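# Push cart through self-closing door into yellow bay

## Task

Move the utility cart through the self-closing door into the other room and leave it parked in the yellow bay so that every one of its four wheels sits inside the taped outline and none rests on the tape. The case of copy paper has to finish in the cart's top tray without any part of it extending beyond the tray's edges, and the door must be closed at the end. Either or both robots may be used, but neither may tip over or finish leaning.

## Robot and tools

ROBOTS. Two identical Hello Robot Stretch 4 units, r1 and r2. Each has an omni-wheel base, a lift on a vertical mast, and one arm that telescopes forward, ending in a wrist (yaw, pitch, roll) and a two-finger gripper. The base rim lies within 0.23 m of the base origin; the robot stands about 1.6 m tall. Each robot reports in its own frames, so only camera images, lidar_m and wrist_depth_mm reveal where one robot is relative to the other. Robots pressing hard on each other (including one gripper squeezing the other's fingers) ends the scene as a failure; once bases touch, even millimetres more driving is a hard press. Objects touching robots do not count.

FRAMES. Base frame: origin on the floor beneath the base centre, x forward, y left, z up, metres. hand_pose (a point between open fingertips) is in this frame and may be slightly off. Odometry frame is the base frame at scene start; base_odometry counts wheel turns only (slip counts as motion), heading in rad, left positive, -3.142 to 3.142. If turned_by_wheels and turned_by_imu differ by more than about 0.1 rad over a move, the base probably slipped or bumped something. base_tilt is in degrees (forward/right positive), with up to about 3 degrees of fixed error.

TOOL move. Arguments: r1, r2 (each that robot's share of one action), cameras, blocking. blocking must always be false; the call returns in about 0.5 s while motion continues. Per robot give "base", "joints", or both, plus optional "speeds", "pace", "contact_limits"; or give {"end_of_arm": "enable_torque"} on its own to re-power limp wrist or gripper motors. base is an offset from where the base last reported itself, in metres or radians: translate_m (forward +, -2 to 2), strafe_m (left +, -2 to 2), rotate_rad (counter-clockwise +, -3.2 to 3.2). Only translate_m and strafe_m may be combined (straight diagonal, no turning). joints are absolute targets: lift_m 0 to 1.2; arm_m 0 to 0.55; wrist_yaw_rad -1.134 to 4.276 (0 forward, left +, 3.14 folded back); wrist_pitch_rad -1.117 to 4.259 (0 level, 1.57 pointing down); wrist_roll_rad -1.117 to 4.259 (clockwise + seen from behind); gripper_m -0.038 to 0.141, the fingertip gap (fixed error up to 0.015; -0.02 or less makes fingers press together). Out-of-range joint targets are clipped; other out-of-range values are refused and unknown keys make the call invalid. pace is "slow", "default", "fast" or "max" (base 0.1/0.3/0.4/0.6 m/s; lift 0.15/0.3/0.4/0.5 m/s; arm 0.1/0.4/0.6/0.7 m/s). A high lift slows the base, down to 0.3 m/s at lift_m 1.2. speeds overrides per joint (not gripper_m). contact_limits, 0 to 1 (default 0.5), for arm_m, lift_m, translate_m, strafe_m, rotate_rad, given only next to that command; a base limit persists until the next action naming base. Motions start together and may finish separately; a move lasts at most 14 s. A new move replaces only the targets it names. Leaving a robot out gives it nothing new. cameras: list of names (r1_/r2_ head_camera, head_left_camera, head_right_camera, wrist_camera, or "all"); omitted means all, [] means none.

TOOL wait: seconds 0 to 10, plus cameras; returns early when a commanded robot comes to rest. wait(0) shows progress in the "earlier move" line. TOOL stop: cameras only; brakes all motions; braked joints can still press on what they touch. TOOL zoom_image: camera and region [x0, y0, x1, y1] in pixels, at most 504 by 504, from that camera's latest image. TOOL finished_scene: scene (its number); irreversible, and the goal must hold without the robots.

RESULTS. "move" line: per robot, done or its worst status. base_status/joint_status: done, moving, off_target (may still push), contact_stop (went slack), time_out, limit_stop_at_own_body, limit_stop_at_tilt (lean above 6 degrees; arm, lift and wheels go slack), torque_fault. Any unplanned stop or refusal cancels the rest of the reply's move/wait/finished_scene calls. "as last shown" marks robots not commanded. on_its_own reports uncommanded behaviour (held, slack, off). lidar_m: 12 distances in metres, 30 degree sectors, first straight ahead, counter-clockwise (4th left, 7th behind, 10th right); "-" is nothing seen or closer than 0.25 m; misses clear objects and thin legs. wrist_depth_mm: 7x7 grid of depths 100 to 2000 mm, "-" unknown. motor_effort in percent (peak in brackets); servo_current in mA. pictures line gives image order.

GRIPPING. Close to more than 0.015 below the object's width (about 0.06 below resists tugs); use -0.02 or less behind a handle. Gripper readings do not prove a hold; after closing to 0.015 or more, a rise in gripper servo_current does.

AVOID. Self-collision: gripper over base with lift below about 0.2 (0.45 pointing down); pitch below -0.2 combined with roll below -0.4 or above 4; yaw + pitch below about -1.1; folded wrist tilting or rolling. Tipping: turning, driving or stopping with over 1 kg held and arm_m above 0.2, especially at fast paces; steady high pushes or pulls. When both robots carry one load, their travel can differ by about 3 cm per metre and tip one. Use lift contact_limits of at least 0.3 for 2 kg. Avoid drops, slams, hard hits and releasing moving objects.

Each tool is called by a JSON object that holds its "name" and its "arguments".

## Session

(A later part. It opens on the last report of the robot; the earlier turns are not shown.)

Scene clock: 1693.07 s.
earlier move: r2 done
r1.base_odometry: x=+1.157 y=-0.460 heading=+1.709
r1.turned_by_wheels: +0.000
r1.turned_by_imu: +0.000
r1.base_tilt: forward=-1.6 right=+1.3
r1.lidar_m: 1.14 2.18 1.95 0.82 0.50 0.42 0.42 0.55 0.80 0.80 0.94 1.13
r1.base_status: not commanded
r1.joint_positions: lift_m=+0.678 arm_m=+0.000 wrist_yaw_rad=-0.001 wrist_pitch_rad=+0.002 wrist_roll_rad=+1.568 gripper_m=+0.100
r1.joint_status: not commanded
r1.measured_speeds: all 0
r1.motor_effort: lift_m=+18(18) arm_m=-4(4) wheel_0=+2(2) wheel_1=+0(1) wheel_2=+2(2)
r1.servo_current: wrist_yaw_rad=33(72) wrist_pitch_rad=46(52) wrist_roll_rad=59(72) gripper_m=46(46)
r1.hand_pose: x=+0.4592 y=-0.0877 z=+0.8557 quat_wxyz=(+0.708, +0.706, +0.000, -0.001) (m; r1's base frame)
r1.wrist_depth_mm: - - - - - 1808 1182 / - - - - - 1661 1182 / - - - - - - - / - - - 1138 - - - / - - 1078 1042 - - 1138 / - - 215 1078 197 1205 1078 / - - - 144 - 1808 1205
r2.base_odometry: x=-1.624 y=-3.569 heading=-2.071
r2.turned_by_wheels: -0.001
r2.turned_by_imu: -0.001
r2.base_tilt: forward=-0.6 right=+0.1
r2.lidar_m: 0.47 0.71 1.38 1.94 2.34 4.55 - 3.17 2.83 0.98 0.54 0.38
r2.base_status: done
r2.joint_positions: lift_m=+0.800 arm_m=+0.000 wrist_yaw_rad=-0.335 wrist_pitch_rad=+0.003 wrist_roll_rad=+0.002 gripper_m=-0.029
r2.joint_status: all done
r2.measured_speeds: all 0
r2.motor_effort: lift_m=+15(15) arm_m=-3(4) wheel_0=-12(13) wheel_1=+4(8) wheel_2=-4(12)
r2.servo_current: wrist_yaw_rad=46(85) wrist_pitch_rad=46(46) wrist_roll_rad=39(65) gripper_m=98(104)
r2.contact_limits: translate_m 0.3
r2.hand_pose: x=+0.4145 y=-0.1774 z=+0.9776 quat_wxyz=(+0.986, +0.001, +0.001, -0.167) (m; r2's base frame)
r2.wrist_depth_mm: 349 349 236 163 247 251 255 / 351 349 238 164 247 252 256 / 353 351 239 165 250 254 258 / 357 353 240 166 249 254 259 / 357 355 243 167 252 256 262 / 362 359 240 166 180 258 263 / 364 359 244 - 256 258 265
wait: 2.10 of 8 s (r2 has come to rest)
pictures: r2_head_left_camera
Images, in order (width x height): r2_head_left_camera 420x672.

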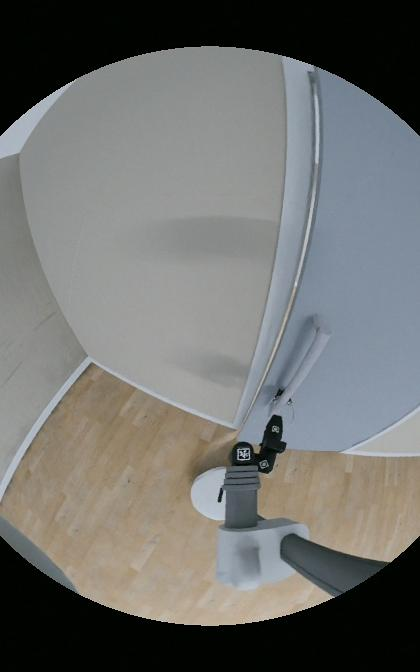

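{"name": "move", "arguments": {"blocking": false, "r2": {"base":{"translate_m":0.13,"strafe_m":0.0},"joints":{"wrist_yaw_rad":-0.46},"speeds":{"wrist_yaw_rad":0.1},"pace":"slow","contact_limits":{"translate_m":0.3}}, "cameras": []}}

{"name": "wait", "arguments": {"seconds": 8, "cameras": ["r2_head_left_camera","r2_wrist_camera"]}}

Scene clock: 1703.80 s.
move: r2 moving
r1: as last shown
r1.lidar_m: 1.13 2.21 1.96 0.79 0.49 0.43 0.42 0.53 0.80 0.81 1.01 1.14
r1.motor_effort: lift_m=+18(18) arm_m=-4(4) wheel_0=+2(2) wheel_1=+1(1) wheel_2=+2(2)
r1.servo_current: wrist_yaw_rad=59(59) wrist_pitch_rad=39(52) wrist_roll_rad=46(52) gripper_m=39(46)
r1.wrist_depth_mm: - - - - - 1863 1229 / - - - - - 1756 1205 / - - - - - - - / - - - 1138 - - - / - - 1098 1042 - - 1118 / - - 214 1098 198 1205 1098 / - - - 144 - 1808 1205
r2.base_odometry: x=-1.630 y=-3.580 heading=-2.071
r2.turned_by_wheels: -0.001
r2.turned_by_imu: +0.000
r2.base_tilt: forward=-0.7 right=+0.1
r2.lidar_m: 0.50 0.71 1.32 1.91 2.38 4.54 - 3.15 2.84 0.96 0.52 0.37
r2.base_status: translate_m moving; strafe_m moving
r2.joint_positions: lift_m=+0.800 arm_m=+0.000 wrist_yaw_rad=-0.373 wrist_pitch_rad=+0.003 wrist_roll_rad=+0.002 gripper_m=-0.029
r2.joint_status: wrist_yaw_rad moving
r2.measured_speeds: translate_m=+0.048 strafe_m=+0.000 rotate_rad=+0.003 lift_m=+0.000 arm_m=+0.000 wrist_yaw_rad=-0.100 wrist_pitch_rad=+0.000 wrist_roll_rad=+0.000
r2.motor_effort: lift_m=+15(15) arm_m=-3(4) wheel_0=-1(12) wheel_1=+5(5) wheel_2=-10(10)
r2.servo_current: wrist_yaw_rad=33(85) wrist_pitch_rad=39(52) wrist_roll_rad=52(59) gripper_m=91(98)
r2.contact_limits: translate_m 0.3
r2.hand_pose: x=+0.4075 y=-0.1866 z=+0.9776 quat_wxyz=(+0.983, +0.001, +0.001, -0.186) (m; r2's base frame)
r2.wrist_depth_mm: 336 334 235 162 248 254 258 / 340 338 236 163 249 255 262 / 342 342 238 166 251 255 262 / 342 340 240 165 251 259 264 / 345 343 242 167 254 259 265 / 347 347 186 167 180 262 267 / 349 347 243 - 256 262 268
pictures: none
No camera images: "cameras" was empty.

Scene clock: 1705.90 s.
earlier move: r2 done
r1.base_odometry: x=+1.157 y=-0.460 heading=+1.709
r1.turned_by_wheels: +0.000
r1.turned_by_imu: +0.000
r1.base_tilt: forward=-1.5 right=+1.3
r1.lidar_m: 1.12 2.18 1.94 0.80 0.48 0.42 0.44 0.55 0.80 0.80 0.98 1.13
r1.base_status: not commanded
r1.joint_positions: lift_m=+0.678 arm_m=+0.000 wrist_yaw_rad=-0.001 wrist_pitch_rad=+0.002 wrist_roll_rad=+1.568 gripper_m=+0.100
r1.joint_status: not commanded
r1.measured_speeds: all 0
r1.motor_effort: lift_m=+18(18) arm_m=-4(4) wheel_0=+1(2) wheel_1=+0(1) wheel_2=+2(2)
r1.servo_current: wrist_yaw_rad=46(65) wrist_pitch_rad=39(52) wrist_roll_rad=46(65) gripper_m=39(52)
r1.hand_pose: x=+0.4592 y=-0.0877 z=+0.8557 quat_wxyz=(+0.708, +0.706, +0.000, -0.001) (m; r1's base frame)
r1.wrist_depth_mm: - - - - - 1808 1182 / - - - - - 1708 1229 / - - - - - - - / - - - 1138 - - - / - - 1118 1042 - - 1138 / - - 215 1078 198 1182 1098 / - - - 144 - 1756 1205
r2.base_odometry: x=-1.686 y=-3.683 heading=-2.072
r2.turned_by_wheels: +0.000
r2.turned_by_imu: -0.001
r2.base_tilt: forward=-0.6 right=+0.1
r2.lidar_m: 0.41 0.56 1.07 1.89 2.26 4.46 - 3.21 2.86 0.79 0.48 0.38
r2.base_status: done
r2.joint_positions: lift_m=+0.800 arm_m=+0.000 wrist_yaw_rad=-0.466 wrist_pitch_rad=+0.003 wrist_roll_rad=+0.002 gripper_m=-0.029
r2.joint_status: all done
r2.measured_speeds: all 0
r2.motor_effort: lift_m=+15(15) arm_m=-3(4) wheel_0=-7(12) wheel_1=+5(7) wheel_2=-10(13)
r2.servo_current: wrist_yaw_rad=52(85) wrist_pitch_rad=33(52) wrist_roll_rad=52(65) gripper_m=91(98)
r2.contact_limits: translate_m 0.3
r2.hand_pose: x=+0.3893 y=-0.2076 z=+0.9776 quat_wxyz=(+0.973, +0.001, +0.001, -0.231) (m; r2's base frame)
r2.wrist_depth_mm: 222 216 235 162 246 253 259 / 222 217 236 163 249 254 260 / 224 218 238 164 249 255 262 / 225 220 238 165 252 257 264 / 226 220 240 167 252 260 264 / 227 221 238 165 179 260 267 / 229 220 241 - 256 259 270
wait: 2.10 of 8 s (r2 has come to rest)
pictures: r2_head_left_camera, r2_wrist_camera
Images, in order (width x height): r2_head_left_camera 420x672, r2_wrist_camera 616x392.

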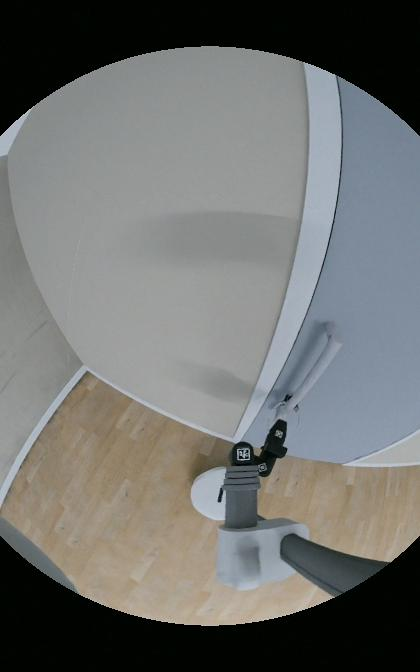

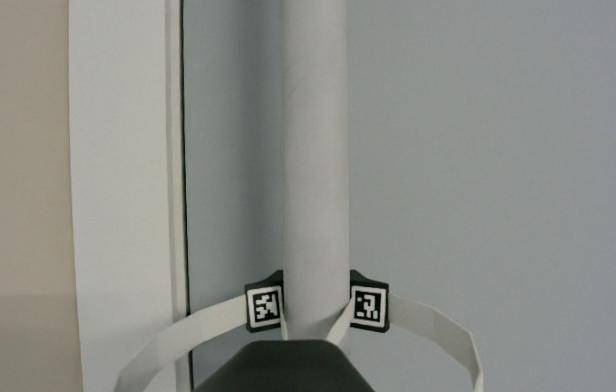

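{"name": "move", "arguments": {"blocking": false, "r2": {"joints":{"gripper_m":0.1}}, "cameras": []}}

{"name": "wait", "arguments": {"seconds": 3, "cameras": []}}

{"name": "move", "arguments": {"blocking": false, "r2": {"base":{"translate_m":-0.27,"strafe_m":0.135},"pace":"slow"}, "cameras": []}}

{"name": "wait", "arguments": {"seconds": 6, "cameras": ["r2_head_left_camera","r2_head_camera","r2_wrist_camera","r1_head_left_camera","r1_head_camera"]}}

Scene clock: 1712.40 s.
move: r2 moving
r1: as last shown
r1.base_tilt: forward=-1.6 right=+1.3
r1.lidar_m: 1.14 2.20 1.95 0.76 0.44 0.43 0.44 0.54 0.78 0.81 0.99 1.12
r1.motor_effort: lift_m=+18(18) arm_m=-4(4) wheel_0=+2(2) wheel_1=+1(1) wheel_2=+2(2)
r1.servo_current: wrist_yaw_rad=59(59) wrist_pitch_rad=46(46) wrist_roll_rad=39(72) gripper_m=39(46)
r1.wrist_depth_mm: - - - - - 1808 1205 / - - - - - 1756 1205 / - - - - - - - / - - - 1138 - - - / - - 1078 1025 - - 1118 / - - 215 1098 197 1229 1098 / - - - 144 - 1756 1205
r2.base_odometry: x=-1.686 y=-3.683 heading=-2.072
r2.turned_by_wheels: +0.000
r2.turned_by_imu: +0.001
r2.base_tilt: forward=-0.7 right=+0.1
r2.lidar_m: 0.42 0.55 1.04 1.87 2.31 4.45 - 3.19 2.87 0.78 0.51 0.36
r2.base_status: not commanded
r2.joint_positions: lift_m=+0.800 arm_m=+0.000 wrist_yaw_rad=-0.469 wrist_pitch_rad=+0.003 wrist_roll_rad=+0.002 gripper_m=-0.003
r2.joint_status: gripper_m moving
r2.measured_speeds: translate_m=+0.000 strafe_m=+0.000 rotate_rad=+0.000 lift_m=+0.000 arm_m=+0.000 wrist_yaw_rad=-0.006 wrist_pitch_rad=+0.000 wrist_roll_rad=+0.000
r2.motor_effort: lift_m=+15(15) arm_m=-3(4) wheel_0=-7(7) wheel_1=+5(5) wheel_2=-9(10)
r2.servo_current: wrist_yaw_rad=59(65) wrist_pitch_rad=46(46) wrist_roll_rad=39(52) gripper_m=85(91)
r2.contact_limits: translate_m 0.3
r2.hand_pose: x=+0.3887 y=-0.2082 z=+0.9776 quat_wxyz=(+0.973, +0.001, +0.001, -0.232) (m; r2's base frame)
r2.wrist_depth_mm: 222 216 236 163 249 255 262 / 223 218 238 164 249 257 264 / 224 219 239 166 251 258 264 / 226 222 240 167 252 260 267 / 228 222 242 167 254 260 267 / 229 222 239 168 183 265 270 / 230 222 243 - 258 266 271
pictures: none
No camera images: "cameras" was empty.

Scene clock: 1713.90 s.
earlier move: r2 done
r1.base_odometry: x=+1.157 y=-0.460 heading=+1.709
r1.turned_by_wheels: +0.000
r1.turned_by_imu: +0.000
r1.base_tilt: forward=-1.6 right=+1.3
r1.lidar_m: 1.14 2.20 1.96 0.79 0.50 0.42 0.44 0.54 0.80 0.81 0.97 1.14
r1.base_status: not commanded
r1.joint_positions: lift_m=+0.678 arm_m=+0.000 wrist_yaw_rad=-0.001 wrist_pitch_rad=+0.002 wrist_roll_rad=+1.568 gripper_m=+0.100
r1.joint_status: not commanded
r1.measured_speeds: all 0
r1.motor_effort: lift_m=+18(18) arm_m=-4(4) wheel_0=+2(2) wheel_1=+1(1) wheel_2=+2(2)
r1.servo_current: wrist_yaw_rad=39(72) wrist_pitch_rad=39(52) wrist_roll_rad=59(72) gripper_m=39(52)
r1.hand_pose: x=+0.4592 y=-0.0877 z=+0.8557 quat_wxyz=(+0.708, +0.706, +0.000, -0.001) (m; r1's base frame)
r1.wrist_depth_mm: - - - - - 1756 1205 / - - - - - 1756 1229 / - - - - - - - / - - - 1138 - - - / - - 1098 1042 - - 1138 / - - 215 1098 197 1205 1098 / - - - 144 - 1756 1182
r2.base_odometry: x=-1.686 y=-3.683 heading=-2.072
r2.turned_by_wheels: +0.000
r2.turned_by_imu: +0.000
r2.base_tilt: forward=-0.7 right=+0.1
r2.lidar_m: 0.43 0.54 1.07 1.88 2.32 4.43 - 3.16 2.88 0.81 0.49 0.37
r2.base_status: not commanded
r2.joint_positions: lift_m=+0.800 arm_m=+0.000 wrist_yaw_rad=-0.469 wrist_pitch_rad=+0.003 wrist_roll_rad=+0.002 gripper_m=+0.100
r2.joint_status: all done
r2.measured_speeds: all 0
r2.motor_effort: lift_m=+15(15) arm_m=-3(4) wheel_0=-6(7) wheel_1=+5(5) wheel_2=-10(10)
r2.servo_current: wrist_yaw_rad=72(72) wrist_pitch_rad=39(52) wrist_roll_rad=52(59) gripper_m=46(130)
r2.contact_limits: translate_m 0.3
r2.hand_pose: x=+0.3887 y=-0.2082 z=+0.9776 quat_wxyz=(+0.973, +0.001, +0.001, -0.232) (m; r2's base frame)
r2.wrist_depth_mm: 224 217 236 164 248 253 260 / 225 217 237 167 249 255 260 / 225 220 238 167 251 256 262 / 226 221 239 168 252 258 264 / 228 222 241 168 254 259 265 / 229 222 197 169 194 263 267 / 232 221 242 - 257 264 267
wait: 1.50 of 3 s (r2 has come to rest)
pictures: none
No camera images: "cameras" was empty.

Scene clock: 1714.40 s.
move: r2 moving
r1: as last shown
r1.lidar_m: 1.15 2.21 1.95 0.81 0.49 0.41 0.43 0.54 0.79 0.81 0.98 1.13
r1.servo_current: wrist_yaw_rad=26(65) wrist_pitch_rad=52(52) wrist_roll_rad=33(72) gripper_m=46(52)
r1.wrist_depth_mm: - - - - - 1808 1205 / - - - - - 1708 1182 / - - - - - - - / - - - 1138 - - - / - - 1098 1025 - - 1160 / - - 214 1098 197 1205 1078 / - - - 144 - 1808 1182
r2.base_odometry: x=-1.675 y=-3.675 heading=-2.072
r2.turned_by_wheels: +0.000
r2.turned_by_imu: +0.000
r2.base_tilt: forward=-0.7 right=+0.0
r2.lidar_m: 0.45 0.56 1.09 1.87 2.33 4.44 - 3.21 2.87 0.84 0.49 0.35
r2.base_status: translate_m moving; strafe_m moving
r2.joint_positions: lift_m=+0.800 arm_m=+0.000 wrist_yaw_rad=-0.465 wrist_pitch_rad=+0.003 wrist_roll_rad=+0.002 gripper_m=+0.100
r2.joint_status: not commanded
r2.measured_speeds: translate_m=-0.049 strafe_m=+0.024 rotate_rad=+0.006 lift_m=+0.000 arm_m=+0.000 wrist_yaw_rad=+0.081 wrist_pitch_rad=+0.000 wrist_roll_rad=+0.000
r2.motor_effort: lift_m=+15(15) arm_m=-3(4) wheel_0=-8(9) wheel_1=-4(5) wheel_2=+9(10)
r2.servo_current: wrist_yaw_rad=59(72) wrist_pitch_rad=33(46) wrist_roll_rad=46(52) gripper_m=52(52)
r2.hand_pose: x=+0.3895 y=-0.2074 z=+0.9776 quat_wxyz=(+0.973, +0.001, +0.001, -0.230) (m; r2's base frame)
r2.wrist_depth_mm: 236 229 247 248 255 262 265 / 236 230 246 174 258 262 266 / 238 231 249 251 259 264 268 / 240 232 251 180 259 265 271 / 241 233 253 181 263 267 272 / 242 234 198 178 191 270 276 / 243 237 239 - 265 272 276
pictures: none
No camera images: "cameras" was empty.

Scene clock: 1718.10 s.
earlier move: r2 done
r1.base_odometry: x=+1.157 y=-0.460 heading=+1.709
r1.turned_by_wheels: +0.000
r1.turned_by_imu: +0.000
r1.base_tilt: forward=-1.6 right=+1.3
r1.lidar_m: 1.12 2.21 1.97 0.79 0.48 0.42 0.42 0.55 0.80 0.80 0.99 1.11
r1.base_status: not commanded
r1.joint_positions: lift_m=+0.678 arm_m=+0.000 wrist_yaw_rad=-0.001 wrist_pitch_rad=+0.002 wrist_roll_rad=+1.568 gripper_m=+0.100
r1.joint_status: not commanded
r1.measured_speeds: all 0
r1.motor_effort: lift_m=+18(18) arm_m=-4(4) wheel_0=+1(2) wheel_1=+1(1) wheel_2=+2(2)
r1.servo_current: wrist_yaw_rad=39(72) wrist_pitch_rad=46(52) wrist_roll_rad=65(72) gripper_m=46(52)
r1.hand_pose: x=+0.4592 y=-0.0877 z=+0.8557 quat_wxyz=(+0.708, +0.706, +0.000, -0.001) (m; r1's base frame)
r1.wrist_depth_mm: - - - - - 1808 1205 / - - - - - 1661 1205 / - - - - - - - / - - - 1138 - - - / - - 1098 1025 - - 1118 / - - 214 1078 197 1205 1078 / - - - 144 - 1863 1182
r2.base_odometry: x=-1.438 y=-3.511 heading=-2.072
r2.turned_by_wheels: +0.000
r2.turned_by_imu: +0.000
r2.base_tilt: forward=-0.7 right=+0.0
r2.lidar_m: 0.75 0.92 1.81 1.86 2.23 4.35 - 3.22 2.92 1.33 0.82 0.65
r2.base_status: done
r2.joint_positions: lift_m=+0.800 arm_m=+0.000 wrist_yaw_rad=-0.463 wrist_pitch_rad=+0.003 wrist_roll_rad=+0.002 gripper_m=+0.100
r2.joint_status: not commanded
r2.measured_speeds: all 0
r2.motor_effort: lift_m=+15(15) arm_m=-3(4) wheel_0=-3(12) wheel_1=-5(7) wheel_2=+6(11)
r2.servo_current: wrist_yaw_rad=52(72) wrist_pitch_rad=46(46) wrist_roll_rad=39(59) gripper_m=52(59)
r2.hand_pose: x=+0.3899 y=-0.2070 z=+0.9776 quat_wxyz=(+0.973, +0.001, +0.001, -0.229) (m; r2's base frame)
r2.wrist_depth_mm: - - 512 462 - - - / - - 512 459 - - - / - - 517 462 - - - / - - 517 462 - - - / - - 517 466 - - - / - - 195 469 185 - - / - - - - - - -
wait: 3.70 of 6 s (r2 has come to rest)
pictures: r1_head_camera, r1_head_left_camera, r2_head_camera, r2_head_left_camera, r2_wrist_camera
Images, in order (width x height): r1_head_camera 420x560, r1_head_left_camera 420x672, r2_head_camera 420x560, r2_head_left_camera 420x672, r2_wrist_camera 616x392.

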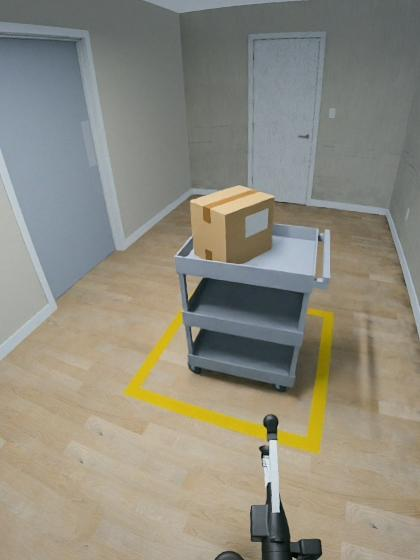

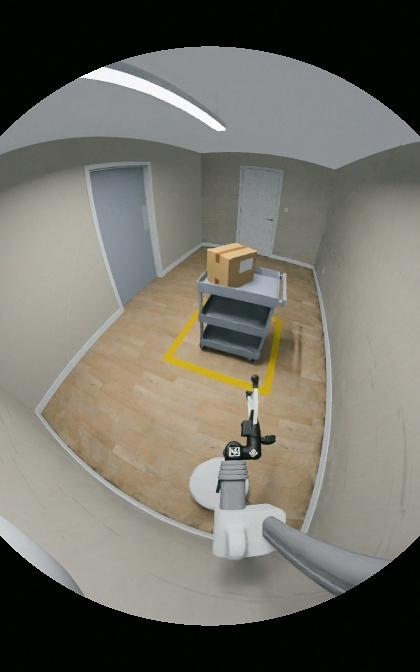

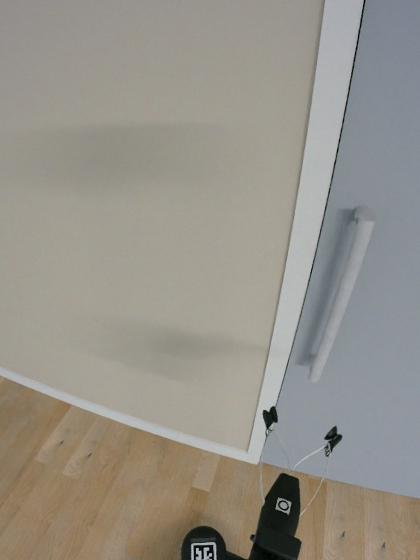

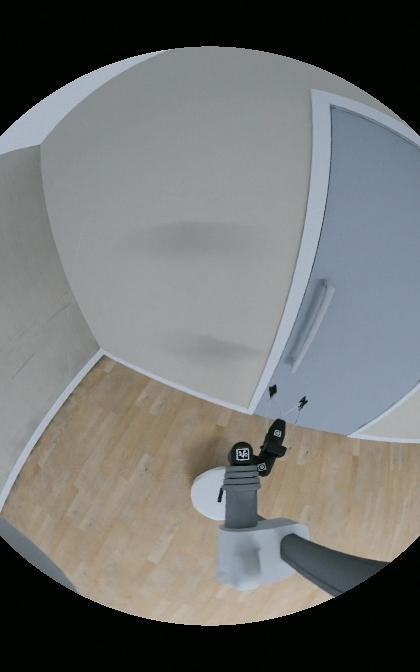

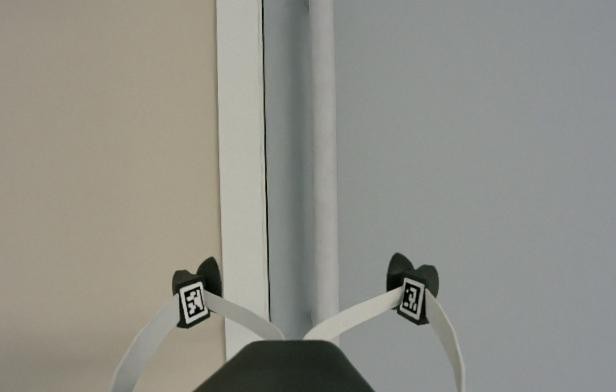

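{"name": "finished_scene", "arguments": {"scene": 1}}

The scene is finished: the task was done.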